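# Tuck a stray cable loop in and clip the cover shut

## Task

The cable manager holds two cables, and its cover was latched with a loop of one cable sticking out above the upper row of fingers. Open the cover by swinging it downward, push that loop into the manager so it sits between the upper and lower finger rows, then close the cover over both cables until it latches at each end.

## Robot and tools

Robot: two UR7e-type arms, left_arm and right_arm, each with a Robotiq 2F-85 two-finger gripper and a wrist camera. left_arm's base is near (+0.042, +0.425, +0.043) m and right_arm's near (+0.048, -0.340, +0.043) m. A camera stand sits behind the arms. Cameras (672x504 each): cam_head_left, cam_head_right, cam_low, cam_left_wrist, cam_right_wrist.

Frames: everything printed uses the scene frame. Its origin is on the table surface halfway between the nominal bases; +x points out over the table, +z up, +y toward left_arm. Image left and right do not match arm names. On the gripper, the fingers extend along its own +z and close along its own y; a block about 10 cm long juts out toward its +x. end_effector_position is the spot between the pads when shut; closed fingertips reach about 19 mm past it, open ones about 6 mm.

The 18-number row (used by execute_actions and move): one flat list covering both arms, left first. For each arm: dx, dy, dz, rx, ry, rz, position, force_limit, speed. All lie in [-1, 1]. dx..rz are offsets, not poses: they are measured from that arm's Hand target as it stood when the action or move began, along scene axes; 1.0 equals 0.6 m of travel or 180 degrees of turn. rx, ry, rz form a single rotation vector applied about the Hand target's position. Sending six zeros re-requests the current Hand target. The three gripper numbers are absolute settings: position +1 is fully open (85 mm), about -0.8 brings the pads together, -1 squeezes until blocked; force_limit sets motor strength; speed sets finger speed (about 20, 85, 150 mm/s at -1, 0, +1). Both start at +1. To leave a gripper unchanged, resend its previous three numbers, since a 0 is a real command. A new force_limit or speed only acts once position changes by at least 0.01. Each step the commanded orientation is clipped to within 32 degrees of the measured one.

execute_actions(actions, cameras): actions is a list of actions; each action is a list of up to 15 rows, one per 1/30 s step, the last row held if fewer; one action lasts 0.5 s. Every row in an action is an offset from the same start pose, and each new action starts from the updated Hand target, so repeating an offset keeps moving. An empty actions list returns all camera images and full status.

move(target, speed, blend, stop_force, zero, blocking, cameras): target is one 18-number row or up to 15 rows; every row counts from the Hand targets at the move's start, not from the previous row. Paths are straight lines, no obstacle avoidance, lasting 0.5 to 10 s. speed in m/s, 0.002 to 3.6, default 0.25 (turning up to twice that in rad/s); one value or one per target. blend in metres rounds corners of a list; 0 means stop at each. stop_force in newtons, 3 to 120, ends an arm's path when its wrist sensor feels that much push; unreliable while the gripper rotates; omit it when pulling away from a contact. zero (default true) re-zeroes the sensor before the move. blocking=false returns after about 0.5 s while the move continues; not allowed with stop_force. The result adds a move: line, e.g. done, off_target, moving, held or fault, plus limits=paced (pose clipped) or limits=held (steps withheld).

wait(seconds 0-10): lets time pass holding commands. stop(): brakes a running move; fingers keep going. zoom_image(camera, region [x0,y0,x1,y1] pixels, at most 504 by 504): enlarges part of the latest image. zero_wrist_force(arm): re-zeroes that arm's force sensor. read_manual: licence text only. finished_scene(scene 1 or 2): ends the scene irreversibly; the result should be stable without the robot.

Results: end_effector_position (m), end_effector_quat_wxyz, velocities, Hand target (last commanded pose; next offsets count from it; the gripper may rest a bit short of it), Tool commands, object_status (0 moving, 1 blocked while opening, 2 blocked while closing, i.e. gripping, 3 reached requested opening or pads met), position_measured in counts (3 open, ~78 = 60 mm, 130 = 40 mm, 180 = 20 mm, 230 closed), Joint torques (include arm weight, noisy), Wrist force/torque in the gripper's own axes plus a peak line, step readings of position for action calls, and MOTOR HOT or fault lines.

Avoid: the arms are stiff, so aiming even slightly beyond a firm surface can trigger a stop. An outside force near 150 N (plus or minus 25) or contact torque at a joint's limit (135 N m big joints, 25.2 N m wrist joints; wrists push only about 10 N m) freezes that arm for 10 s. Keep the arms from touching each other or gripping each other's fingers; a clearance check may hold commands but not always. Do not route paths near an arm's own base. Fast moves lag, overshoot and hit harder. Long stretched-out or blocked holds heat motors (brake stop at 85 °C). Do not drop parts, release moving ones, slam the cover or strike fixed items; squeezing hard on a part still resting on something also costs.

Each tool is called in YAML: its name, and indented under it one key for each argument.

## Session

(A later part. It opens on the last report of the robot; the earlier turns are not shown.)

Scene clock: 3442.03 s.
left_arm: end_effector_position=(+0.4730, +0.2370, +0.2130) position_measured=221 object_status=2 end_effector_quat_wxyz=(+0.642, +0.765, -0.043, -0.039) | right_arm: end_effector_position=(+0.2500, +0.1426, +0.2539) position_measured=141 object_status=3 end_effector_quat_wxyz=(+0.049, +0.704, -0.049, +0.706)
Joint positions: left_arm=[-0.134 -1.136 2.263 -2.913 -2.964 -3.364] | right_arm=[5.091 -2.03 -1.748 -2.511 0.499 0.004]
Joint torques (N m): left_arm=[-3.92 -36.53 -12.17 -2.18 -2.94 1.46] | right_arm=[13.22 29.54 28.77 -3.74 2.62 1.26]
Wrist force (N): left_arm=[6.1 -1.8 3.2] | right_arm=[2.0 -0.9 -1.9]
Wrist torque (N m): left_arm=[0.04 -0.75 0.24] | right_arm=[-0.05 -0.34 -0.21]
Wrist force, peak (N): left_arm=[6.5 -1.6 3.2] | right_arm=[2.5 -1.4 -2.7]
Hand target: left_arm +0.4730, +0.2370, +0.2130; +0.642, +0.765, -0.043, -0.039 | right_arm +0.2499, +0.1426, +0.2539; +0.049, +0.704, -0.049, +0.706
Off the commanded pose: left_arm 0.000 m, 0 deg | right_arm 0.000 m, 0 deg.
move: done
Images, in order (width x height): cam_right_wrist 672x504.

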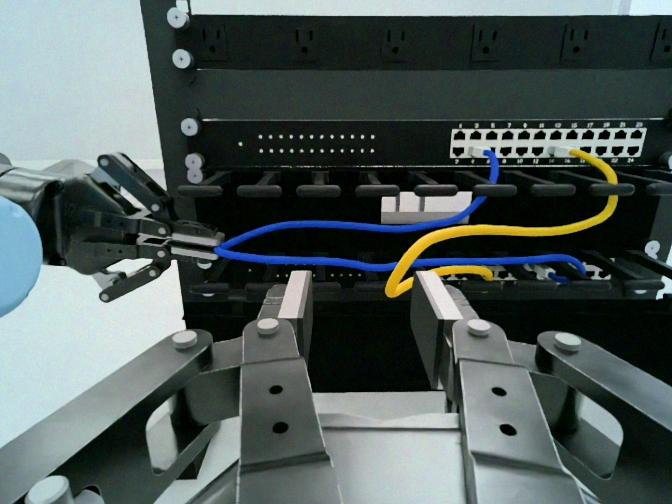

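execute_actions:
  actions:
    - [[0,0,0,0,0,0,-1,-0.6,-0.5,0,0,0,0,0,0,-0.1,-0.6,-0.8]]
  cameras: ["cam_head_left"]

zoom_image:
  camera: "cam_head_left"
  region: [160, 110, 440, 290]

Scene clock: 3462.93 s.
left_arm: end_effector_position=(+0.4730, +0.2370, +0.2130) position_measured=221 object_status=2 end_effector_quat_wxyz=(+0.642, +0.765, -0.043, -0.039) | right_arm: end_effector_position=(+0.2499, +0.1426, +0.2539) position_measured=141 object_status=3 end_effector_quat_wxyz=(+0.049, +0.704, -0.049, +0.706)
Joint positions: left_arm=[-0.134 -1.136 2.263 -2.913 -2.964 -3.364] | right_arm=[5.091 -2.03 -1.748 -2.511 0.499 0.005]
Joint torques (N m): left_arm=[-3.26 -36.37 -11.04 -2.18 -3.02 1.51] | right_arm=[14.02 26.98 28.72 -3.7 2.69 1.21]
Wrist force (N): left_arm=[6.3 -1.4 3.0] | right_arm=[2.1 -1.3 -2.1]
Wrist torque (N m): left_arm=[0.08 -0.78 0.24] | right_arm=[-0.12 -0.34 -0.22]
Wrist force, peak (N): left_arm=[6.3 -2.0 3.5] | right_arm=[2.3 -1.4 -2.1]
Hand target: left_arm +0.4730, +0.2370, +0.2130; +0.642, +0.765, -0.043, -0.039 | right_arm +0.2499, +0.1426, +0.2539; +0.049, +0.704, -0.049, +0.706
Off the commanded pose: left_arm 0.000 m, 0 deg | right_arm 0.000 m, 0 deg.
Step readings (end_effector_position of left_arm | right_arm):
0: (+0.4730, +0.2370, +0.2130) | (+0.2499, +0.1426, +0.2539)
1: (+0.4730, +0.2370, +0.2130) | (+0.2499, +0.1426, +0.2539)
2: (+0.4730, +0.2370, +0.2130) | (+0.2499, +0.1426, +0.2539)
4: (+0.4730, +0.2370, +0.2130) | (+0.2499, +0.1426, +0.2539)
8: (+0.4730, +0.2370, +0.2130) | (+0.2499, +0.1426, +0.2539)
15: (+0.4730, +0.2370, +0.2130) | (+0.2499, +0.1426, +0.2539)
Images, in order (width x height): cam_head_left 672x504.

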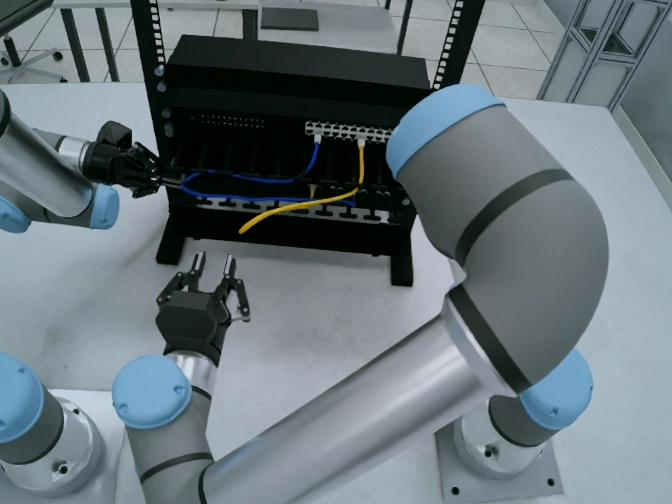

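Scaled by 1.800 from the camera's 672x504 image, which has a finer 960x720 frame.

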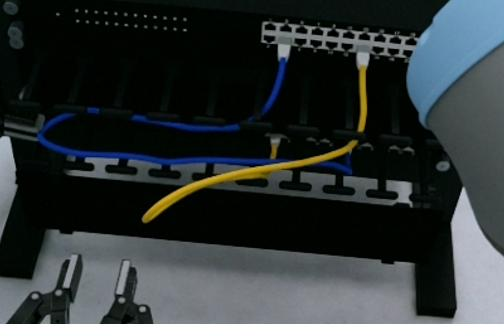

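move:
  target:
    - [0,0,0,0,0,0,-1,-0.6,-0.5,0,0,0,0,0,0,-1,-0.6,-0.2]
    - [0,0,0,0,0,0,-1,-0.6,-0.5,-0.0165,-0.471,-0.08,0,0,0,-1,-0.6,-0.2]
    - [0,0,0,0,0,0,-1,-0.6,-0.5,0.055,-0.471,-0.257,0,0,0,-1,-0.6,-0.2]
    - [0,0,0,0,0,0,-1,-0.6,-0.5,0.09,-0.471,-0.3165,0,0,0,-1,-0.6,-0.2]
  speed: [0.1,0.25,0.15,0.08]
  blend: [0,0.03,0.02,0]
  cameras: ["cam_right_wrist"]

Scene clock: 3612.27 s.
left_arm: end_effector_position=(+0.4730, +0.2370, +0.2130) position_measured=221 object_status=2 end_effector_quat_wxyz=(+0.642, +0.765, -0.043, -0.039) | right_arm: end_effector_position=(+0.2480, -0.0881, +0.2145) position_measured=232 object_status=3 end_effector_quat_wxyz=(+0.051, +0.703, -0.051, +0.707)
Joint positions: left_arm=[-0.134 -1.136 2.263 -2.913 -2.964 -3.364] | right_arm=[5.388 -1.644 -2.436 -2.212 0.803 0.007]
Joint torques (N m): left_arm=[-3.14 -35.84 -10.9 -2.19 -2.99 1.49] | right_arm=[-13.29 6.12 23.04 -3.91 -2.44 1.39]
Wrist force (N): left_arm=[6.5 -1.4 3.2] | right_arm=[2.1 -1.4 -1.8]
Wrist torque (N m): left_arm=[0.08 -0.81 0.24] | right_arm=[-0.12 -0.35 -0.18]
Wrist force, peak (N): left_arm=[6.5 -1.7 3.3] | right_arm=[1.2 6.0 -1.1]
Hand target: left_arm +0.4730, +0.2370, +0.2130; +0.642, +0.765, -0.043, -0.039 | right_arm +0.2480, -0.0880, +0.2145; +0.051, +0.703, -0.051, +0.707 (not the last commanded pose)
Off the commanded pose: left_arm 0.000 m, 0 deg | right_arm 0.169 m, 0 deg.
move: held (right_arm; a check stopped the path); path passed 1 of 4 targets; limits=held
pose unreachable (right arm): on one or more control steps of this call, first in action 0 (counted from 0), this arm could not follow its commanded pose, so it was not sent that pose on those steps. It may still have moved: this result reports where it is.
cause: moving toward the commanded pose would bring two parts of the arm too close to each other (its gripper and another part of the arm, with joints 3 (elbow) to 6 (wrist 3) between them, 35 mm apart when it was first held).
Images, in order (width x height): cam_right_wrist 672x504.

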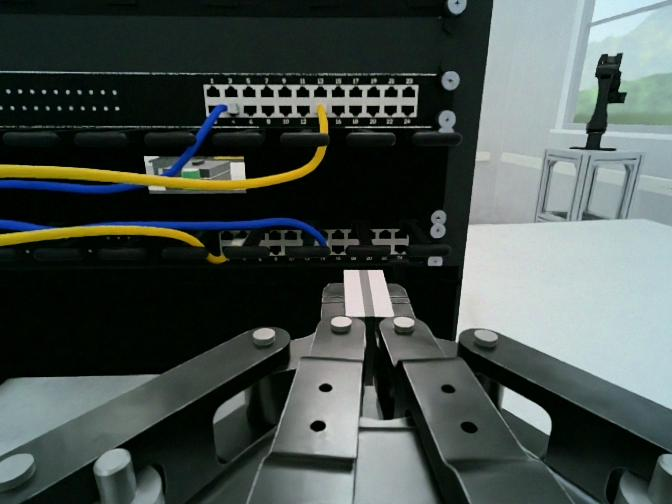

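move:
  target:
    - [0,0,0,0,0,0,-1,-0.6,-0.5,0.0867,-0.0033,-0.0575,0,0,0,-1,-0.6,-0.2]
    - [0,0,0,0,0,0,-1,-0.6,-0.5,0.095,-0.0533,-0.1908,0,0,0,-1,-0.6,-0.2]
    - [0,0,0,0,0,0,-1,-0.6,-0.5,0.1067,-0.0533,-0.2508,0,0,0,-1,-0.6,-0.2]
  speed: [0.2,0.2,0.1]
  blend: [0.02,0.02,0]
  cameras: ["cam_right_wrist"]

Scene clock: 3623.23 s.
left_arm: end_effector_position=(+0.4730, +0.2370, +0.2130) position_measured=221 object_status=2 end_effector_quat_wxyz=(+0.642, +0.765, -0.043, -0.039) | right_arm: end_effector_position=(+0.3120, -0.1200, +0.0641) position_measured=232 object_status=3 end_effector_quat_wxyz=(+0.051, +0.703, -0.051, +0.707)
Joint positions: left_arm=[-0.134 -1.136 2.263 -2.913 -2.964 -3.364] | right_arm=[5.239 -2.179 -2.59 -1.524 0.654 0.009]
Joint torques (N m): left_arm=[-3.28 -36.07 -12.19 -2.28 -2.78 1.39] | right_arm=[-12.98 13.25 9.17 1.54 -2.23 1.24]
Wrist force (N): left_arm=[6.4 -1.6 3.0] | right_arm=[2.0 -1.2 -1.8]
Wrist torque (N m): left_arm=[0.07 -0.79 0.24] | right_arm=[-0.10 -0.35 -0.30]
Wrist force, peak (N): left_arm=[6.5 -1.5 3.4] | right_arm=[3.2 -1.0 -2.9]
Hand target: left_arm +0.4730, +0.2370, +0.2130; +0.642, +0.765, -0.043, -0.039 | right_arm +0.3120, -0.1200, +0.0640; +0.051, +0.703, -0.051, +0.707
Off the commanded pose: left_arm 0.000 m, 0 deg | right_arm 0.000 m, 0 deg.
move: done; blend cut to 0.0183 m at target 2
Images, in order (width x height): cam_right_wrist 672x504.

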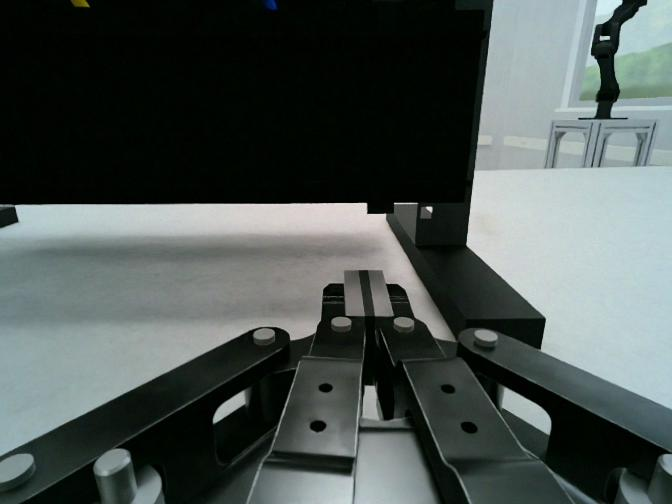

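move:
  target:
    - [0,0,0,0,0,0,-1,-0.6,-0.5,0.05,0.0533,-0.0025,0,0,0,-1,-0.6,-0.2]
    - [0,0,0,0,0,0,-1,-0.6,-0.5,0.13,0.0433,-0.0025,0,0,0,-1,-0.6,-0.2]
  speed: 0.06
  blend: [0.01,0]
  stop_force: 6
  cameras: ["cam_right_wrist"]

Scene clock: 3642.83 s.
left_arm: end_effector_position=(+0.4730, +0.2370, +0.2130) position_measured=221 object_status=2 end_effector_quat_wxyz=(+0.642, +0.765, -0.043, -0.039) | right_arm: end_effector_position=(+0.3900, -0.0940, +0.0625) position_measured=232 object_status=3 end_effector_quat_wxyz=(+0.051, +0.703, -0.051, +0.707)
Joint positions: left_arm=[-0.134 -1.136 2.263 -2.913 -2.964 -3.364] | right_arm=[4.898 -2.185 -2.473 -1.644 0.313 0.02]
Joint torques (N m): left_arm=[-3.29 -35.51 -11.22 -2.25 -2.8 1.49] | right_arm=[-11.75 18.54 12.06 -3.22 -2.36 1.47]
Wrist force (N): left_arm=[6.1 -1.7 3.1] | right_arm=[2.1 -1.2 -1.8]
Wrist torque (N m): left_arm=[0.06 -0.75 0.24] | right_arm=[-0.10 -0.36 -0.32]
Wrist force, peak (N): left_arm=[6.6 -1.7 3.0] | right_arm=[2.3 -1.5 -2.2]
Hand target: left_arm +0.4730, +0.2370, +0.2130; +0.642, +0.765, -0.043, -0.039 | right_arm +0.3900, -0.0940, +0.0625; +0.051, +0.703, -0.051, +0.707
Off the commanded pose: left_arm 0.000 m, 0 deg | right_arm 0.000 m, 0 deg.
move: done
Images, in order (width x height): cam_right_wrist 672x504.

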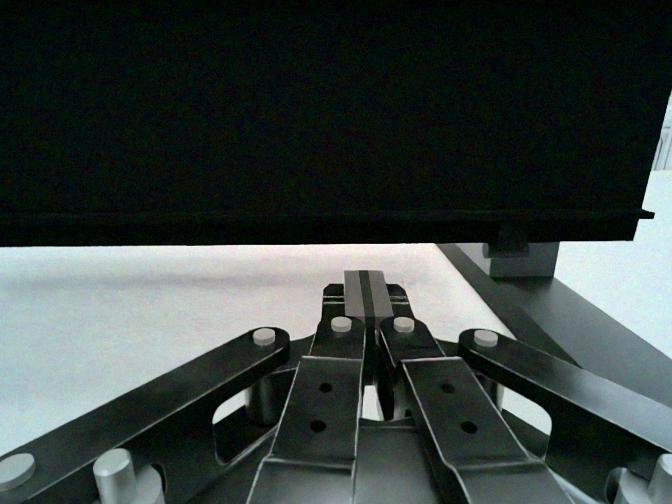

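move:
  target:
    - [0,0,0,0,0,0,-1,-0.6,-0.5,0.0183,-0.002,0,0,0,0,-1,-0.6,-0.2]
    - [0,0,0,0,0,0,-1,-0.6,-0.5,0.0183,-0.002,0.03,0,0,0,-1,-0.6,-0.2]
  speed: 0.03
  stop_force: 3

Scene clock: 3657.00 s.
left_arm: end_effector_position=(+0.4730, +0.2370, +0.2130) position_measured=221 object_status=2 end_effector_quat_wxyz=(+0.642, +0.765, -0.043, -0.039) | right_arm: end_effector_position=(+0.4009, -0.0952, +0.0707) position_measured=232 object_status=3 end_effector_quat_wxyz=(+0.051, +0.703, -0.052, +0.707)
Joint positions: left_arm=[-0.134 -1.136 2.263 -2.913 -2.964 -3.364] | right_arm=[4.858 -2.155 -2.469 -1.681 0.273 0.022]
Joint torques (N m): left_arm=[-3.1 -34.98 -11.5 -2.42 -2.78 1.48] | right_arm=[14.77 18.78 14.3 1.92 2.71 0.65]
Wrist force (N): left_arm=[6.0 -1.5 3.1] | right_arm=[-1.2 -2.1 -2.0]
Wrist torque (N m): left_arm=[0.08 -0.74 0.24] | right_arm=[-0.19 -0.14 -0.33]
Wrist force, peak (N): left_arm=[6.4 -1.9 3.5] | right_arm=[-52.0 11.3 -1.6]
Hand target: left_arm +0.4730, +0.2370, +0.2130; +0.642, +0.765, -0.043, -0.039 | right_arm +0.4009, -0.0952, +0.0707; +0.051, +0.703, -0.052, +0.707 (not the last commanded pose)
Off the commanded pose: left_arm 0.000 m, 0 deg | right_arm 0.010 m, 0 deg.
move: contact (right_arm); path passed 1 of 2 targets

move:
  target:
    - [0,0,0,0,0,0,-1,-0.6,-0.5,-0.02,0.0023,0.002,0,0,0,-1,-0.6,-0.2]
    - [0,0,0,0,0,0,-1,-0.6,-0.5,-0.04,0.0045,0.0063,0,0,0,-1,-0.6,-0.2]
    - [0,0,0,0,0,0,-1,-0.6,-0.5,-0.06,0.0068,0.0137,0,0,0,-1,-0.6,-0.2]
    - [0,0,0,0,0,0,-1,-0.6,-0.5,-0.08,0.009,0.0247,0,0,0,-1,-0.6,-0.2]
    - [0,0,0,0,0,0,-1,-0.6,-0.5,-0.1,0.0113,0.0407,0,0,0,-1,-0.6,-0.2]
  speed: 0.04
  blend: [0.003,0.003,0.003,0.003,0]
  cameras: ["cam_right_wrist"]

Scene clock: 3676.40 s.
left_arm: end_effector_position=(+0.4730, +0.2370, +0.2130) position_measured=221 object_status=2 end_effector_quat_wxyz=(+0.642, +0.765, -0.043, -0.039) | right_arm: end_effector_position=(+0.3410, -0.0884, +0.0951) position_measured=232 object_status=3 end_effector_quat_wxyz=(+0.051, +0.703, -0.052, +0.707)
Joint positions: left_arm=[-0.134 -1.136 2.263 -2.913 -2.964 -3.364] | right_arm=[5.074 -2.057 -2.498 -1.74 0.489 0.012]
Joint torques (N m): left_arm=[-2.77 -35.72 -11.26 -2.46 -2.79 1.46] | right_arm=[13.4 34.15 -9.86 -3.75 2.8 -1.22]
Wrist force (N): left_arm=[6.2 -1.5 3.2] | right_arm=[-0.9 -0.9 -1.5]
Wrist torque (N m): left_arm=[0.05 -0.76 0.24] | right_arm=[-0.03 0.00 -0.14]
Wrist force, peak (N): left_arm=[6.5 -1.8 3.2] | right_arm=[-40.6 14.6 -17.0]
Hand target: left_arm +0.4730, +0.2370, +0.2130; +0.642, +0.765, -0.043, -0.039 | right_arm +0.3409, -0.0884, +0.0952; +0.051, +0.703, -0.052, +0.707
Off the commanded pose: left_arm 0.000 m, 0 deg | right_arm 0.000 m, 0 deg.
move: done
Images, in order (width x height): cam_right_wrist 672x504.

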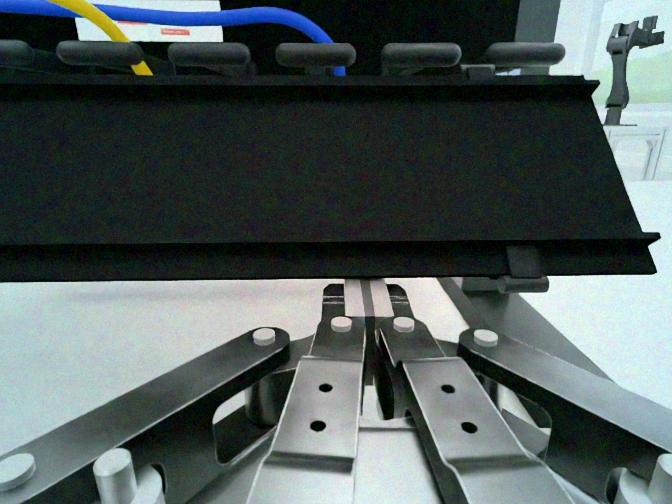

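move:
  target:
    - [0,0,0,0,0,0,-1,-0.6,-0.5,-0.0133,0.0015,0.0237,0,0,0,-1,-0.6,-0.2]
    - [0,0,0,0,0,0,-1,-0.6,-0.5,-0.0233,0.0027,0.048,0,0,0,-1,-0.6,-0.2]
    - [0,0,0,0,0,0,-1,-0.6,-0.5,-0.0317,0.0036,0.105,0,0,0,-1,-0.6,-0.2]
  speed: 0.04
  blend: [0.003,0.003,0]
  cameras: ["cam_right_wrist"]

Scene clock: 3691.07 s.
left_arm: end_effector_position=(+0.4730, +0.2370, +0.2130) position_measured=221 object_status=2 end_effector_quat_wxyz=(+0.642, +0.765, -0.043, -0.039) | right_arm: end_effector_position=(+0.3219, -0.0863, +0.1581) position_measured=232 object_status=3 end_effector_quat_wxyz=(+0.051, +0.703, -0.052, +0.707)
Joint positions: left_arm=[-0.134 -1.136 2.263 -2.913 -2.964 -3.364] | right_arm=[5.139 -1.822 -2.485 -1.987 0.554 0.011]
Joint torques (N m): left_arm=[-2.99 -34.23 -11.32 -2.6 -2.8 1.45] | right_arm=[12.71 28.82 19.39 -3.87 2.68 -1.39]
Wrist force (N): left_arm=[6.3 -1.7 3.1] | right_arm=[-1.0 -0.9 -1.6]
Wrist torque (N m): left_arm=[0.03 -0.78 0.24] | right_arm=[-0.07 0.00 -0.14]
Wrist force, peak (N): left_arm=[6.4 -1.7 3.4] | right_arm=[-3.3 -0.6 -3.1]
Hand target: left_arm +0.4730, +0.2370, +0.2130; +0.642, +0.765, -0.043, -0.039 | right_arm +0.3219, -0.0863, +0.1582; +0.051, +0.703, -0.052, +0.707
Off the commanded pose: left_arm 0.000 m, 0 deg | right_arm 0.000 m, 0 deg.
move: done
Images, in order (width x height): cam_right_wrist 672x504.

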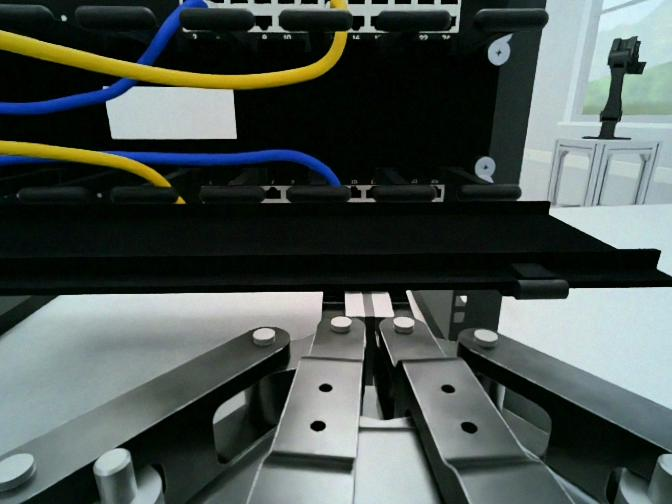

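move:
  target: [0,0,0,0,0,0,-1,-0.6,-0.5,0,0,0.03,0,0,0,-1,-0.6,-0.2]
  speed: 0.03
  cameras: ["cam_low", "cam_left_wrist"]

zoom_image:
  camera: "cam_low"
  region: [200, 150, 460, 340]

Scene clock: 3702.77 s.
left_arm: end_effector_position=(+0.4730, +0.2370, +0.2130) position_measured=221 object_status=2 end_effector_quat_wxyz=(+0.642, +0.765, -0.043, -0.039) | right_arm: end_effector_position=(+0.3219, -0.0863, +0.1761) position_measured=232 object_status=3 end_effector_quat_wxyz=(+0.051, +0.703, -0.052, +0.707)
Joint positions: left_arm=[-0.134 -1.136 2.263 -2.913 -2.964 -3.364] | right_arm=[5.139 -1.759 -2.475 -2.06 0.554 0.011]
Joint torques (N m): left_arm=[-2.47 -34.29 -11.46 -2.56 -2.7 1.58] | right_arm=[11.32 28.48 21.93 -3.79 2.45 -1.21]
Wrist force (N): left_arm=[5.9 -1.8 3.1] | right_arm=[-1.6 -1.0 -1.4]
Wrist torque (N m): left_arm=[0.04 -0.72 0.24] | right_arm=[-0.06 0.01 -0.16]
Wrist force, peak (N): left_arm=[6.5 -1.5 3.3] | right_arm=[-2.0 -0.7 -2.7]
Hand target: left_arm +0.4730, +0.2370, +0.2130; +0.642, +0.765, -0.043, -0.039 | right_arm +0.3219, -0.0863, +0.1762; +0.051, +0.703, -0.052, +0.707
Off the commanded pose: left_arm 0.000 m, 0 deg | right_arm 0.000 m, 0 deg.
move: done
Images, in order (width x height): cam_low 672x504, cam_left_wrist 672x504.

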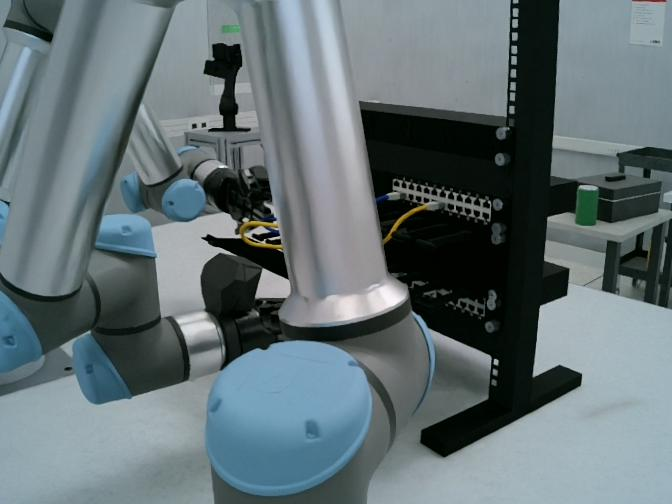

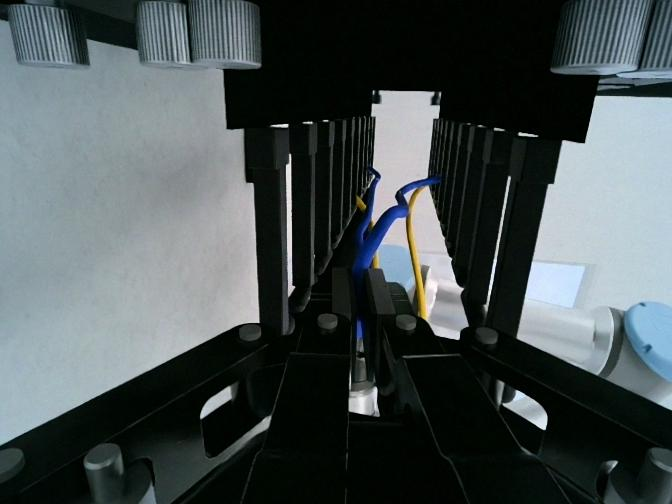

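Scaled by 1.938 from the camera's 672x504 image, which has a finer 960x720 frame.

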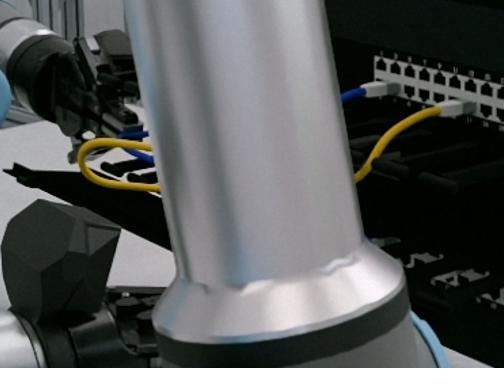

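execute_actions:
  actions:
    - [[0,0,0,0,0,0,-1,-0.6,-0.5,0,0,0,0,0,0,-1,-0.6,-0.2]]
  cameras: ["cam_head_right"]

zoom_image:
  camera: "cam_head_right"
  region: [120, 110, 440, 310]

Scene clock: 3712.83 s.
left_arm: end_effector_position=(+0.4730, +0.2370, +0.2130) position_measured=221 object_status=2 end_effector_quat_wxyz=(+0.642, +0.765, -0.043, -0.039) | right_arm: end_effector_position=(+0.3219, -0.0863, +0.1762) position_measured=232 object_status=3 end_effector_quat_wxyz=(+0.051, +0.703, -0.052, +0.707)
Joint positions: left_arm=[-0.134 -1.136 2.263 -2.913 -2.964 -3.364] | right_arm=[5.139 -1.759 -2.475 -2.06 0.554 0.011]
Joint torques (N m): left_arm=[-1.84 -34.1 -11.71 -2.81 -2.61 1.33] | right_arm=[5.48 28.02 20.31 -3.97 1 -0.18]
Wrist force (N): left_arm=[6.2 -1.4 3.2] | right_arm=[-1.4 -0.7 -1.3]
Wrist torque (N m): left_arm=[0.08 -0.77 0.24] | right_arm=[-0.03 -0.01 -0.15]
Wrist force, peak (N): left_arm=[6.5 -1.8 3.2] | right_arm=[-1.9 -0.8 -1.8]
Hand target: left_arm +0.4730, +0.2370, +0.2130; +0.642, +0.765, -0.043, -0.039 | right_arm +0.3219, -0.0863, +0.1762; +0.051, +0.703, -0.052, +0.707
Off the commanded pose: left_arm 0.000 m, 0 deg | right_arm 0.000 m, 0 deg.
Step readings (end_effector_position of left_arm | right_arm):
0: (+0.4730, +0.2370, +0.2130) | (+0.3219, -0.0863, +0.1762)
1: (+0.4730, +0.2370, +0.2130) | (+0.3219, -0.0863, +0.1762)
2: (+0.4730, +0.2370, +0.2130) | (+0.3219, -0.0863, +0.1762)
4: (+0.4730, +0.2370, +0.2130) | (+0.3219, -0.0863, +0.1762)
8: (+0.4730, +0.2370, +0.2130) | (+0.3219, -0.0863, +0.1762)
15: (+0.4730, +0.2370, +0.2130) | (+0.3219, -0.0863, +0.1762)
Images, in order (width x height): cam_head_right 672x504.

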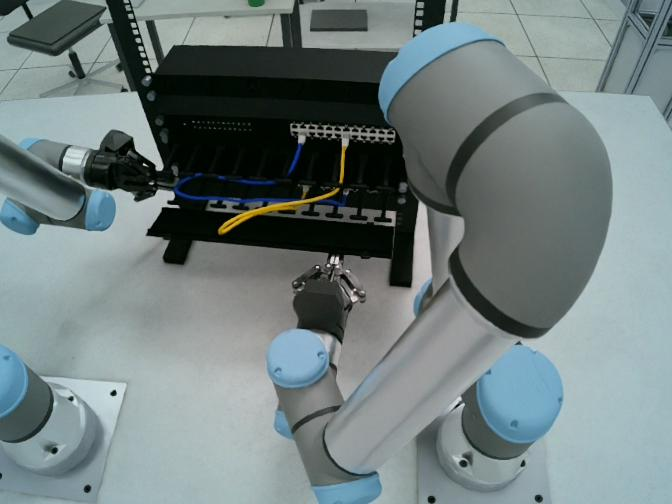

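Scaled by 1.575 from the camera's 672x504 image, which has a finer 960x720 frame.

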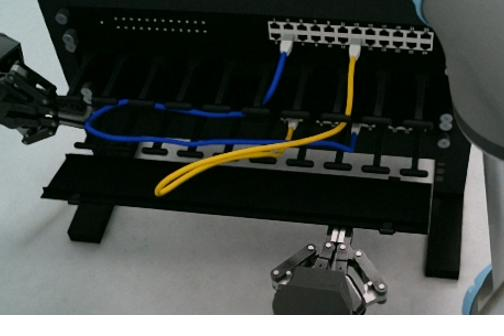

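move:
  target: [0,0,0,0,0,0,-1,-0.6,-0.5,0.0118,0,0.0232,0,0,0,-1,-0.6,-0.2]
  speed: 0.02
  cameras: ["cam_head_right"]

zoom_image:
  camera: "cam_head_right"
  region: [140, 130, 400, 270]

Scene clock: 3724.73 s.
left_arm: end_effector_position=(+0.4730, +0.2370, +0.2130) position_measured=221 object_status=2 end_effector_quat_wxyz=(+0.642, +0.765, -0.043, -0.039) | right_arm: end_effector_position=(+0.3289, -0.0863, +0.1900) position_measured=232 object_status=3 end_effector_quat_wxyz=(+0.051, +0.703, -0.052, +0.707)
Joint positions: left_arm=[-0.134 -1.136 2.263 -2.913 -2.964 -3.364] | right_arm=[5.114 -1.714 -2.463 -2.117 0.529 0.011]
Joint torques (N m): left_arm=[-2.41 -34.12 -11.41 -2.65 -2.58 1.5] | right_arm=[-12.3 28.96 22.63 -4.01 -2.49 1.14]
Wrist force (N): left_arm=[6.4 -1.5 2.8] | right_arm=[-1.1 -0.3 -2.8]
Wrist torque (N m): left_arm=[0.06 -0.79 0.24] | right_arm=[-0.03 0.02 -0.19]
Wrist force, peak (N): left_arm=[6.5 -1.8 3.1] | right_arm=[-1.3 -0.3 -3.1]
Hand target: left_arm +0.4730, +0.2370, +0.2130; +0.642, +0.765, -0.043, -0.039 | right_arm +0.3290, -0.0863, +0.1901; +0.051, +0.703, -0.052, +0.707
Off the commanded pose: left_arm 0.000 m, 0 deg | right_arm 0.000 m, 0 deg.
move: done
Images, in order (width x height): cam_head_right 672x504.

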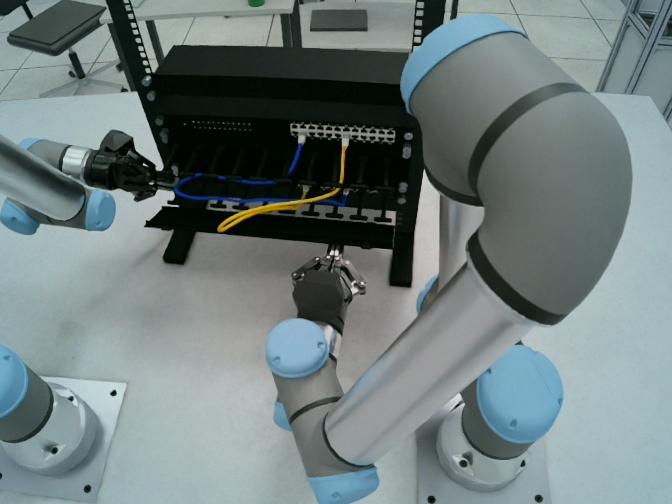

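Scaled by 1.938 from the camera's 672x504 image, which has a finer 960x720 frame.

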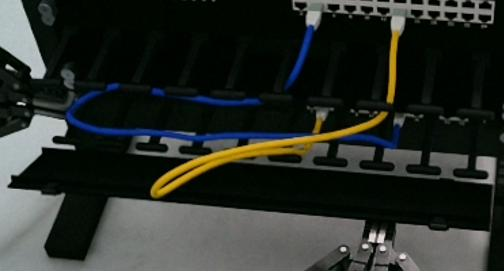

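move:
  target:
    - [0,0,0,0,0,0,-0.56,-0.6,-1,0,0,0,0,0,0,-1,-0.6,-0.2]
    - [0.0113,0.0993,0,0,0,0,-0.56,-0.6,-1,0,0,0,0,0,0,-1,-0.6,-0.2]
  speed: 0.08
  cameras: ["cam_right_wrist", "cam_head_right"]

zoom_image:
  camera: "cam_head_right"
  region: [140, 130, 400, 270]

Scene clock: 3785.27 s.
left_arm: end_effector_position=(+0.4797, +0.2965, +0.2130) position_measured=200 object_status=3 end_effector_quat_wxyz=(+0.642, +0.765, -0.043, -0.038) | right_arm: end_effector_position=(+0.3290, -0.0863, +0.1901) position_measured=232 object_status=3 end_effector_quat_wxyz=(+0.051, +0.703, -0.052, +0.707)
Joint positions: left_arm=[-0.002 -1.26 2.154 -1.982 -2.944 -2.654] | right_arm=[5.114 -1.714 -2.463 -2.117 0.529 0.011]
Joint torques (N m): left_arm=[7.51 -20.91 -25.08 -1.05 -0.56 1.55] | right_arm=[-14.02 28.37 21.87 -3.99 -2.48 1.26]
Wrist force (N): left_arm=[5.5 -2.0 -1.8] | right_arm=[-1.2 0.0 -2.8]
Wrist torque (N m): left_arm=[0.10 -0.86 0.24] | right_arm=[0.01 0.03 -0.18]
Wrist force, peak (N): left_arm=[6.4 -1.9 3.4] | right_arm=[-1.4 -0.1 -3.1]
Hand target: left_arm +0.4798, +0.2965, +0.2130; +0.642, +0.765, -0.043, -0.039 | right_arm +0.3290, -0.0863, +0.1901; +0.051, +0.703, -0.052, +0.707
Off the commanded pose: left_arm 0.000 m, 0 deg | right_arm 0.000 m, 0 deg.
move: done
Images, in order (width x height): cam_head_right 672x504, cam_right_wrist 672x504.

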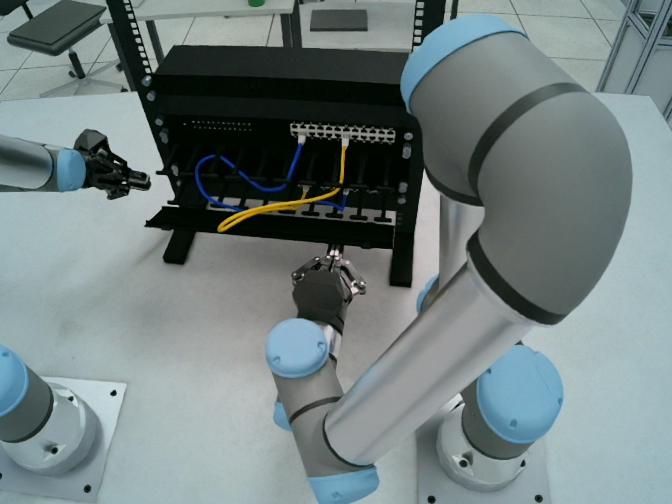

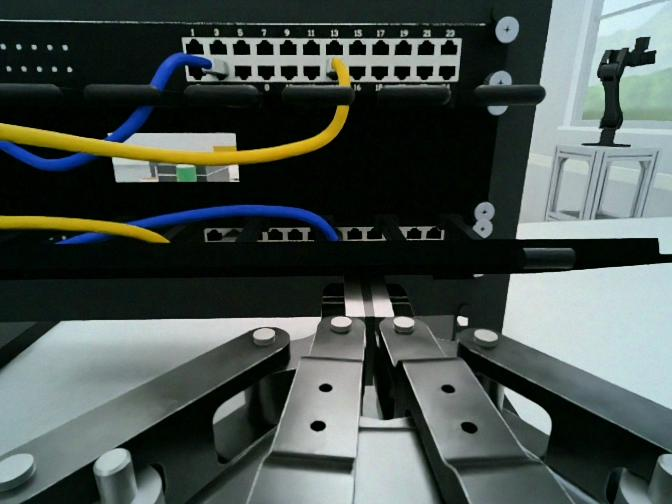

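Scaled by 1.938 from the camera's 672x504 image, which has a finer 960x720 frame.

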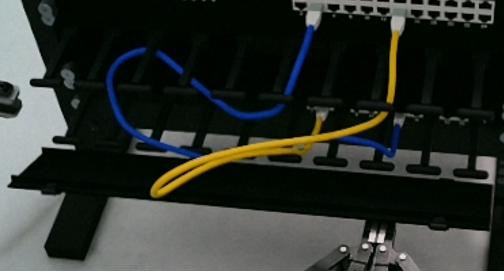

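move:
  target:
    - [-0.183,0.006,0.145,0,0,0,-0.56,-0.6,-1,0,0,0,0,0,0,-1,-0.6,-0.2]
    - [-0.2,-0.16,0.245,0.197,-0.127,0.087,-0.56,-0.6,-1,0,0,0,0,0,0,-1,-0.6,-0.2]
    - [-0.225,-0.31,0.195,0.3938,-0.2544,0.1736,-0.56,-0.6,-1,0,0,0,0,0,0,-1,-0.6,-0.2]
  speed: [0.2,0.4,0.4]
  blend: [0.02,0.02,0]
  cameras: ["cam_left_wrist"]

Scene clock: 3810.43 s.
left_arm: end_effector_position=(+0.3448, +0.1105, +0.3300) position_measured=200 object_status=3 end_effector_quat_wxyz=(+0.022, +0.923, -0.052, +0.381) | right_arm: end_effector_position=(+0.3290, -0.0863, +0.1901) position_measured=232 object_status=3 end_effector_quat_wxyz=(+0.051, +0.703, -0.052, +0.707)
Joint positions: left_arm=[-1.588 -2.046 2.248 -1.849 -0.79 -4.606] | right_arm=[5.114 -1.714 -2.463 -2.117 0.529 0.011]
Joint torques (N m): left_arm=[-11.54 2.81 -33.47 -1.41 3.24 -1.52] | right_arm=[-13.73 27.95 22.46 -3.46 -2.44 1.25]
Wrist force (N): left_arm=[5.9 -1.7 -1.7] | right_arm=[-1.3 -0.2 -2.9]
Wrist torque (N m): left_arm=[-0.23 -1.03 0.04] | right_arm=[-0.02 0.03 -0.19]
Wrist force, peak (N): left_arm=[7.0 -3.2 -1.9] | right_arm=[-1.2 -0.1 -3.2]
Hand target: left_arm +0.3448, +0.1105, +0.3300; +0.022, +0.923, -0.052, +0.381 | right_arm +0.3290, -0.0863, +0.1901; +0.051, +0.703, -0.052, +0.707
Off the commanded pose: left_arm 0.000 m, 0 deg | right_arm 0.000 m, 0 deg.
move: done
Images, in order (width x height): cam_left_wrist 672x504.

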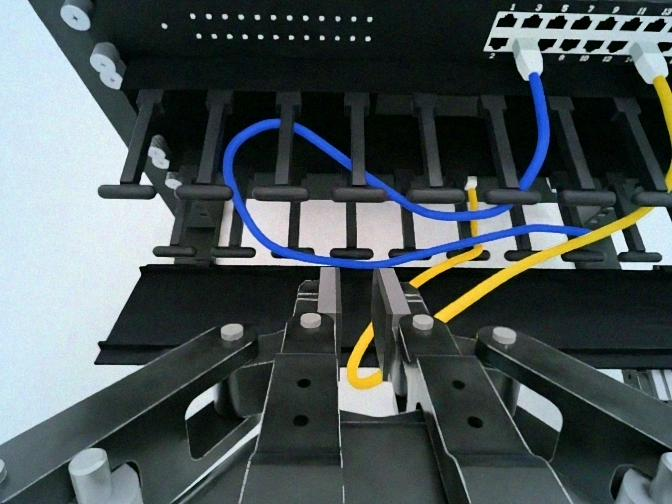

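zoom_image:
  camera: "cam_left_wrist"
  region: [200, 90, 560, 290]

Scaled by 1.400 from the camera's 672x504 image, which has a finer 960x720 frame.

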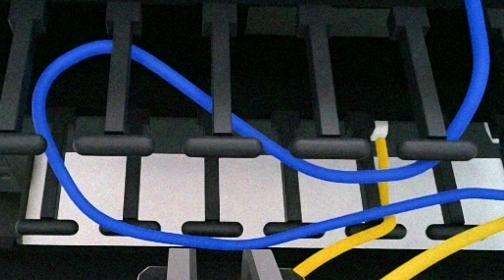

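move:
  target:
    - [0,0,0,0,0,0,-0.25,-0.6,-0.5,0,0,0,0,0,0,-1,-0.6,-0.2]
    - [-0.0305,-0.009,-0.08,0,0,0,-0.25,-0.6,-0.5,0,0,0,0,0,0,-1,-0.6,-0.2]
    - [-0.0305,-0.009,-0.145,0,0,0,-0.25,-0.6,-0.5,0,0,0,0,0,0,-1,-0.6,-0.2]
  speed: 0.1
  blend: [0,0.01,0]
  cameras: ["cam_left_wrist"]

Scene clock: 3880.87 s.
left_arm: end_effector_position=(+0.3265, +0.1051, +0.2431) position_measured=160 object_status=3 end_effector_quat_wxyz=(+0.022, +0.923, -0.052, +0.381) | right_arm: end_effector_position=(+0.3290, -0.0863, +0.1901) position_measured=232 object_status=3 end_effector_quat_wxyz=(+0.051, +0.703, -0.052, +0.707)
Joint positions: left_arm=[-1.65 -1.966 2.425 -2.044 -0.787 -4.694] | right_arm=[5.114 -1.714 -2.463 -2.117 0.529 0.011]
Joint torques (N m): left_arm=[11.6 3.53 -10.66 -2.32 1.05 1.55] | right_arm=[-13.11 26.01 20.33 -3.11 -1.54 1.37]
Wrist force (N): left_arm=[5.8 2.8 -9.2] | right_arm=[-2.2 -1.1 -4.8]
Wrist torque (N m): left_arm=[-0.44 -1.03 -0.05] | right_arm=[-0.03 0.06 -0.20]
Wrist force, peak (N): left_arm=[6.4 3.2 -8.9] | right_arm=[-3.7 -1.0 -5.4]
Hand target: left_arm +0.3265, +0.1051, +0.2430; +0.022, +0.923, -0.052, +0.381 | right_arm +0.3290, -0.0863, +0.1901; +0.051, +0.703, -0.052, +0.707
Off the commanded pose: left_arm 0.000 m, 0 deg | right_arm 0.000 m, 0 deg.
move: done
Images, in order (width x height): cam_left_wrist 672x504.

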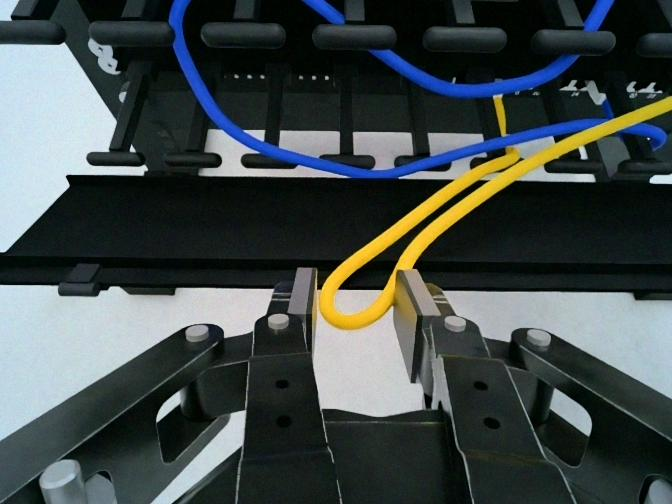

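move:
  target: [0,0,0,0,0,0,-1,-0.6,-0.5,0,0,0,0,0,0,-1,-0.6,-0.2]
  cameras: ["cam_left_wrist"]

Scene clock: 3894.73 s.
left_arm: end_effector_position=(+0.3265, +0.1052, +0.2430) position_measured=231 object_status=3 end_effector_quat_wxyz=(+0.022, +0.923, -0.052, +0.381) | right_arm: end_effector_position=(+0.3290, -0.0863, +0.1901) position_measured=232 object_status=3 end_effector_quat_wxyz=(+0.051, +0.703, -0.052, +0.707)
Joint positions: left_arm=[-1.65 -1.966 2.425 -2.044 -0.787 -4.693] | right_arm=[5.114 -1.714 -2.463 -2.117 0.529 0.011]
Joint torques (N m): left_arm=[5.07 1.93 -19.31 -1.23 0.22 1.2] | right_arm=[-13.38 27.75 17.01 -3.2 1.27 1.11]
Wrist force (N): left_arm=[6.4 -1.1 -2.8] | right_arm=[-2.0 0.3 -2.9]
Wrist torque (N m): left_arm=[-0.27 -1.06 -0.04] | right_arm=[-0.04 0.05 -0.19]
Wrist force, peak (N): left_arm=[7.4 5.0 -10.3] | right_arm=[-4.3 -1.4 -5.9]
Hand target: left_arm +0.3265, +0.1051, +0.2430; +0.022, +0.923, -0.052, +0.381 | right_arm +0.3290, -0.0863, +0.1901; +0.051, +0.703, -0.052, +0.707
Off the commanded pose: left_arm 0.000 m, 0 deg | right_arm 0.000 m, 0 deg.
move: done
Images, in order (width x height): cam_left_wrist 672x504.

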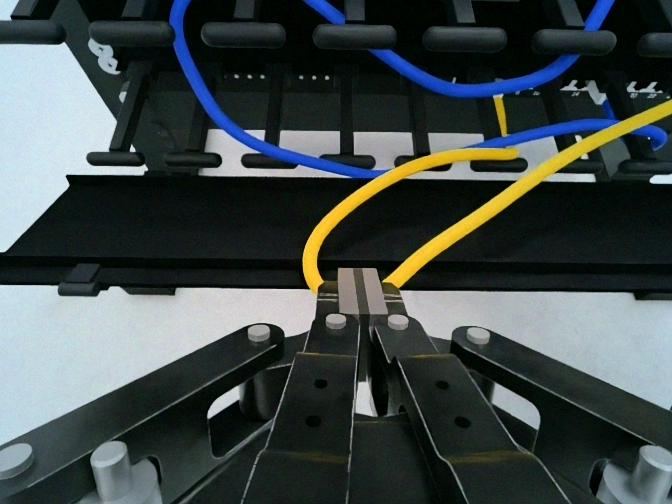

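move:
  target:
    - [0,0,0.05,0,0,0,-1,-0.6,-0.5,0,0,0,0,0,0,-1,-0.6,-0.2]
    - [-0.0167,0.0033,0.03,0,0,0,0.09,-0.6,0,0,0,0,0,0,0,-1,-0.6,-0.2]
    - [0.0075,0.0033,-0.0883,0,0,0,0.09,-0.6,0,0,0,0,0,0,0,-1,-0.6,-0.2]
  speed: [0.1,0.1,0.08]
  cameras: ["cam_left_wrist"]

Scene clock: 3918.17 s.
left_arm: end_effector_position=(+0.3310, +0.1071, +0.1900) position_measured=118 object_status=3 end_effector_quat_wxyz=(+0.022, +0.923, -0.052, +0.381) | right_arm: end_effector_position=(+0.3290, -0.0863, +0.1901) position_measured=232 object_status=3 end_effector_quat_wxyz=(+0.051, +0.703, -0.052, +0.707)
Joint positions: left_arm=[-1.635 -1.856 2.527 -2.27 -0.787 -4.672] | right_arm=[5.114 -1.714 -2.463 -2.117 0.529 0.011]
Joint torques (N m): left_arm=[8.1 -0.37 -12.41 -4.08 0.24 1.39] | right_arm=[-13.51 27.8 12.71 -2.8 1.96 1.23]
Wrist force (N): left_arm=[5.8 -1.8 -1.6] | right_arm=[-1.3 -0.2 -2.5]
Wrist torque (N m): left_arm=[-0.23 -1.02 -0.05] | right_arm=[-0.06 0.01 -0.18]
Wrist force, peak (N): left_arm=[6.8 -0.8 -3.0] | right_arm=[-2.2 0.3 -3.1]
Hand target: left_arm +0.3310, +0.1071, +0.1900; +0.022, +0.923, -0.052, +0.381 | right_arm +0.3290, -0.0863, +0.1901; +0.051, +0.703, -0.052, +0.707
Off the commanded pose: left_arm 0.000 m, 0 deg | right_arm 0.000 m, 0 deg.
move: done
Images, in order (width x height): cam_left_wrist 672x504.

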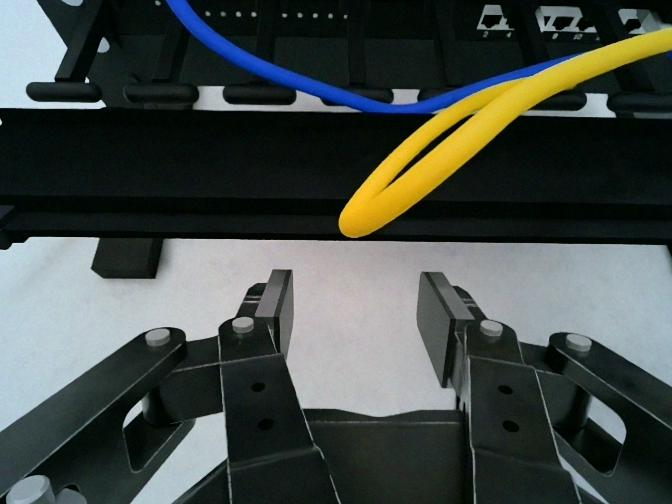

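move:
  target: [-0.0075,0.0078,0.0925,0,0,0,0.09,-0.6,0,0,0,0,0,0,0,-1,-0.6,-0.2]
  speed: 0.08
  cameras: ["cam_left_wrist"]

Scene clock: 3941.77 s.
left_arm: end_effector_position=(+0.3265, +0.1118, +0.2455) position_measured=118 object_status=3 end_effector_quat_wxyz=(+0.022, +0.923, -0.052, +0.381) | right_arm: end_effector_position=(+0.3290, -0.0863, +0.1901) position_measured=232 object_status=3 end_effector_quat_wxyz=(+0.051, +0.703, -0.052, +0.707)
Joint positions: left_arm=[-1.652 -1.993 2.431 -2.021 -0.787 -4.697] | right_arm=[5.114 -1.714 -2.463 -2.117 0.529 0.011]
Joint torques (N m): left_arm=[-11.79 -12.27 -31.67 -1.49 3.15 -1.69] | right_arm=[-12.87 26.46 9.99 -2.58 2.05 1.38]
Wrist force (N): left_arm=[6.3 -1.4 -1.7] | right_arm=[-1.1 0.2 -2.3]
Wrist torque (N m): left_arm=[-0.17 -1.09 0.05] | right_arm=[0.01 -0.02 -0.19]
Wrist force, peak (N): left_arm=[6.6 -1.5 -2.2] | right_arm=[-1.7 0.1 -2.5]
Hand target: left_arm +0.3265, +0.1118, +0.2455; +0.022, +0.923, -0.052, +0.381 | right_arm +0.3290, -0.0863, +0.1901; +0.051, +0.703, -0.052, +0.707
Off the commanded pose: left_arm 0.000 m, 0 deg | right_arm 0.000 m, 0 deg.
move: done
Images, in order (width x height): cam_left_wrist 672x504.

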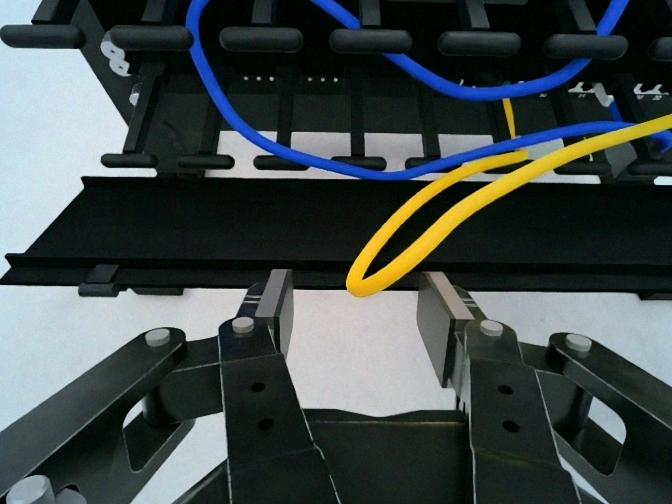

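move:
  target:
    - [0.0152,-0.0017,-0.0153,0,0,0,0.09,-0.6,0,0,0,0,0,0,0,-1,-0.6,-0.2]
    - [0.0152,-0.0017,-0.0153,0,0,0,-1,-0.6,-0.5,0,0,0,0,0,0,-1,-0.6,-0.2]
  speed: 0.06
  cameras: ["cam_left_wrist"]

Scene clock: 3967.40 s.
left_arm: end_effector_position=(+0.3356, +0.1108, +0.2363) position_measured=218 object_status=0 end_effector_quat_wxyz=(+0.022, +0.923, -0.052, +0.381) | right_arm: end_effector_position=(+0.3290, -0.0863, +0.1901) position_measured=232 object_status=3 end_effector_quat_wxyz=(+0.051, +0.703, -0.052, +0.707)
Joint positions: left_arm=[-1.62 -1.958 2.448 -2.105 -0.788 -4.651] | right_arm=[5.114 -1.714 -2.463 -2.117 0.529 0.011]
Joint torques (N m): left_arm=[7.6 2.01 -15.31 -3.72 0.28 1.48] | right_arm=[-13.3 25.92 7.9 -2.37 1.99 1.05]
Wrist force (N): left_arm=[5.9 -1.7 -1.7] | right_arm=[-1.4 0.1 -2.3]
Wrist torque (N m): left_arm=[-0.23 -1.04 -0.04] | right_arm=[-0.01 0.02 -0.18]
Wrist force, peak (N): left_arm=[6.1 -2.0 -1.7] | right_arm=[-1.8 -0.1 -2.7]
Hand target: left_arm +0.3356, +0.1108, +0.2363; +0.022, +0.923, -0.052, +0.381 | right_arm +0.3290, -0.0863, +0.1901; +0.051, +0.703, -0.052, +0.707
Off the commanded pose: left_arm 0.000 m, 0 deg | right_arm 0.000 m, 0 deg.
move: done
Images, in order (width x height): cam_left_wrist 672x504.

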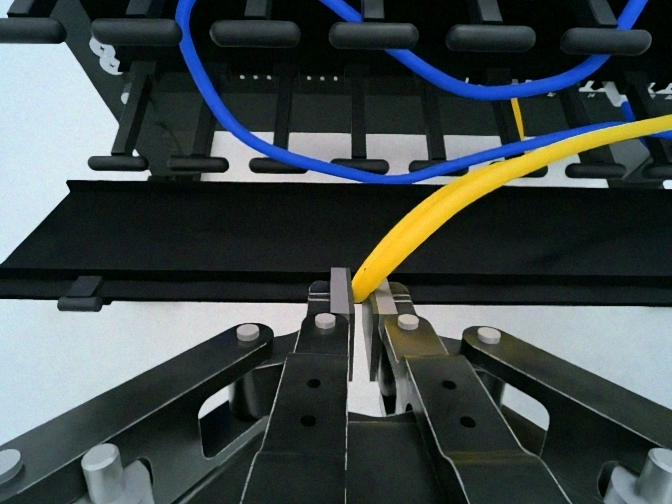

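move:
  target:
    - [0.0407,0.0037,0.0145,0,0,0,-1,-0.6,-0.5,0,0,0,0,0,0,-1,-0.6,-0.2]
    - [0.1073,0.0103,0.005,0.0063,0.0552,0,-1,-0.6,-0.5,0,0,0,0,0,0,-1,-0.6,-0.2]
    - [0.1723,0.0187,-0.0397,0.0063,0.0552,0,-1,-0.6,-0.5,0,0,0,0,0,0,-1,-0.6,-0.2]
  speed: 0.06
  blend: [0.01,0.01,0]
  cameras: ["cam_left_wrist"]

Scene clock: 4012.97 s.
left_arm: end_effector_position=(+0.4389, +0.1220, +0.2125) position_measured=218 object_status=2 end_effector_quat_wxyz=(+0.017, +0.952, -0.054, +0.299) | right_arm: end_effector_position=(+0.3290, -0.0863, +0.1901) position_measured=232 object_status=3 end_effector_quat_wxyz=(+0.051, +0.703, -0.052, +0.707)
Joint positions: left_arm=[-1.189 -1.697 2.335 -2.518 -1.037 -4.154] | right_arm=[5.114 -1.714 -2.463 -2.117 0.529 0.011]
Joint torques (N m): left_arm=[8.28 -7.04 -30.09 -4.35 -0.34 1.37] | right_arm=[-13.61 26.14 2.14 -2.07 2.06 1.28]
Wrist force (N): left_arm=[5.3 -2.2 -3.2] | right_arm=[-1.3 0.0 -2.4]
Wrist torque (N m): left_arm=[-0.24 -0.95 0.02] | right_arm=[-0.02 0.02 -0.19]
Wrist force, peak (N): left_arm=[5.7 -2.7 -2.5] | right_arm=[-1.7 0.0 -2.7]
Hand target: left_arm +0.4390, +0.1220, +0.2125; +0.017, +0.952, -0.054, +0.299 | right_arm +0.3290, -0.0863, +0.1901; +0.051, +0.703, -0.052, +0.707
Off the commanded pose: left_arm 0.000 m, 0 deg | right_arm 0.000 m, 0 deg.
move: done
Images, in order (width x height): cam_left_wrist 672x504.

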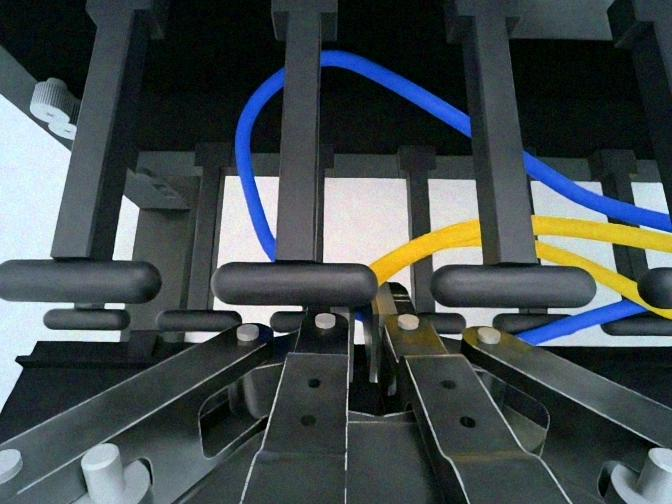

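zoom_image:
  camera: "cam_left_wrist"
  region: [200, 0, 672, 360]

Scaled by 1.068 from the camera's 672x504 image, which has a finer 960x720 frame.

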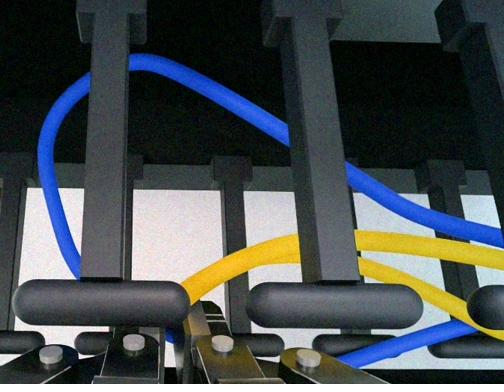

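move:
  target:
    - [0,0,0,0,0,0,-1,-0.6,-0.5,0.0225,0,0.0157,0,0,0,-1,-0.6,-0.2]
    - [0,0,0,0,0,0,-1,-0.6,-0.5,0.0367,0,0.0257,0,0,0,-1,-0.6,-0.2]
  speed: 0.02
  blend: [0.002,0]
  stop_force: 10
  cameras: ["cam_head_right", "cam_right_wrist"]

zoom_image:
  camera: "cam_head_right"
  region: [140, 130, 400, 270]

Scene clock: 4037.80 s.
left_arm: end_effector_position=(+0.4390, +0.1220, +0.2125) position_measured=218 object_status=2 end_effector_quat_wxyz=(+0.017, +0.952, -0.054, +0.299) | right_arm: end_effector_position=(+0.3510, -0.0863, +0.2055) position_measured=232 object_status=3 end_effector_quat_wxyz=(+0.051, +0.703, -0.052, +0.707)
Joint positions: left_arm=[-1.189 -1.697 2.335 -2.518 -1.037 -4.154] | right_arm=[5.035 -1.673 -2.442 -2.182 0.45 0.014]
Joint torques (N m): left_arm=[6.89 -7.28 -28.71 -4.28 -0.25 1.26] | right_arm=[-13 26.83 22.95 -3.84 -2.27 1.5]
Wrist force (N): left_arm=[5.6 -3.1 -3.0] | right_arm=[-0.7 -0.4 -3.3]
Wrist torque (N m): left_arm=[-0.25 -0.94 0.02] | right_arm=[-0.03 0.02 -0.32]
Wrist force, peak (N): left_arm=[5.8 -3.2 -2.9] | right_arm=[-0.5 -0.3 -3.5]
Hand target: left_arm +0.4390, +0.1220, +0.2125; +0.017, +0.952, -0.054, +0.299 | right_arm +0.3510, -0.0863, +0.2055; +0.051, +0.703, -0.052, +0.707
Off the commanded pose: left_arm 0.000 m, 0 deg | right_arm 0.000 m, 0 deg.
move: done
Images, in order (width x height): cam_head_right 672x504, cam_right_wrist 672x504.

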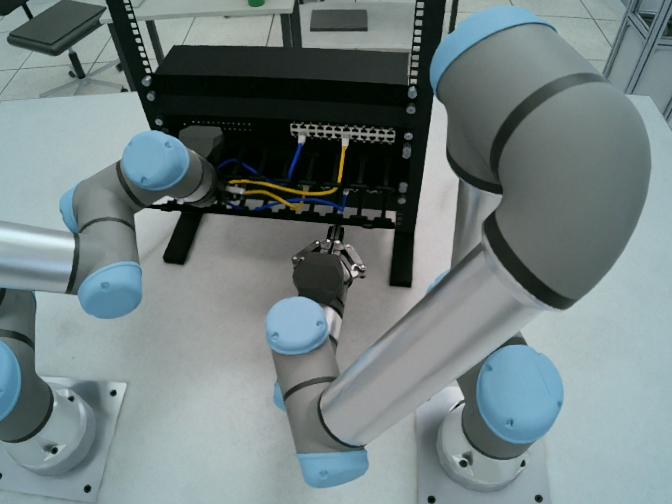

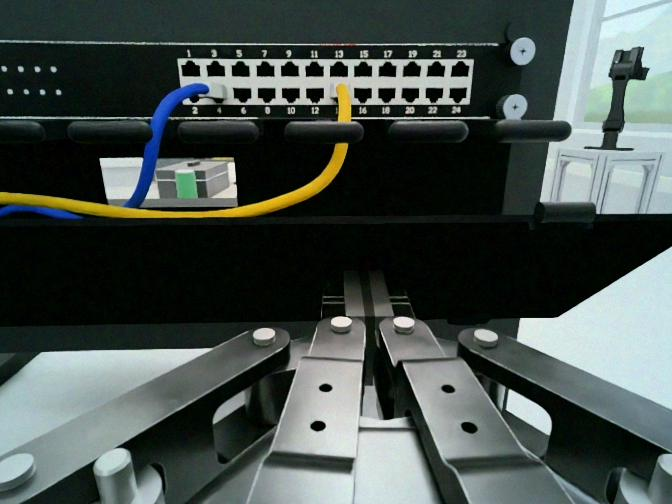

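Scaled by 1.938 from the camera's 672x504 image, which has a finer 960x720 frame.

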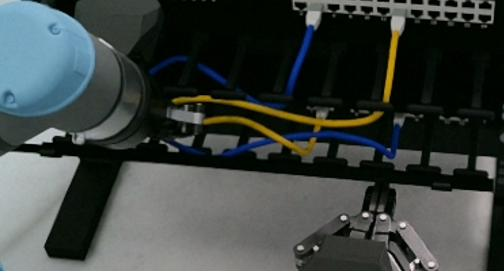

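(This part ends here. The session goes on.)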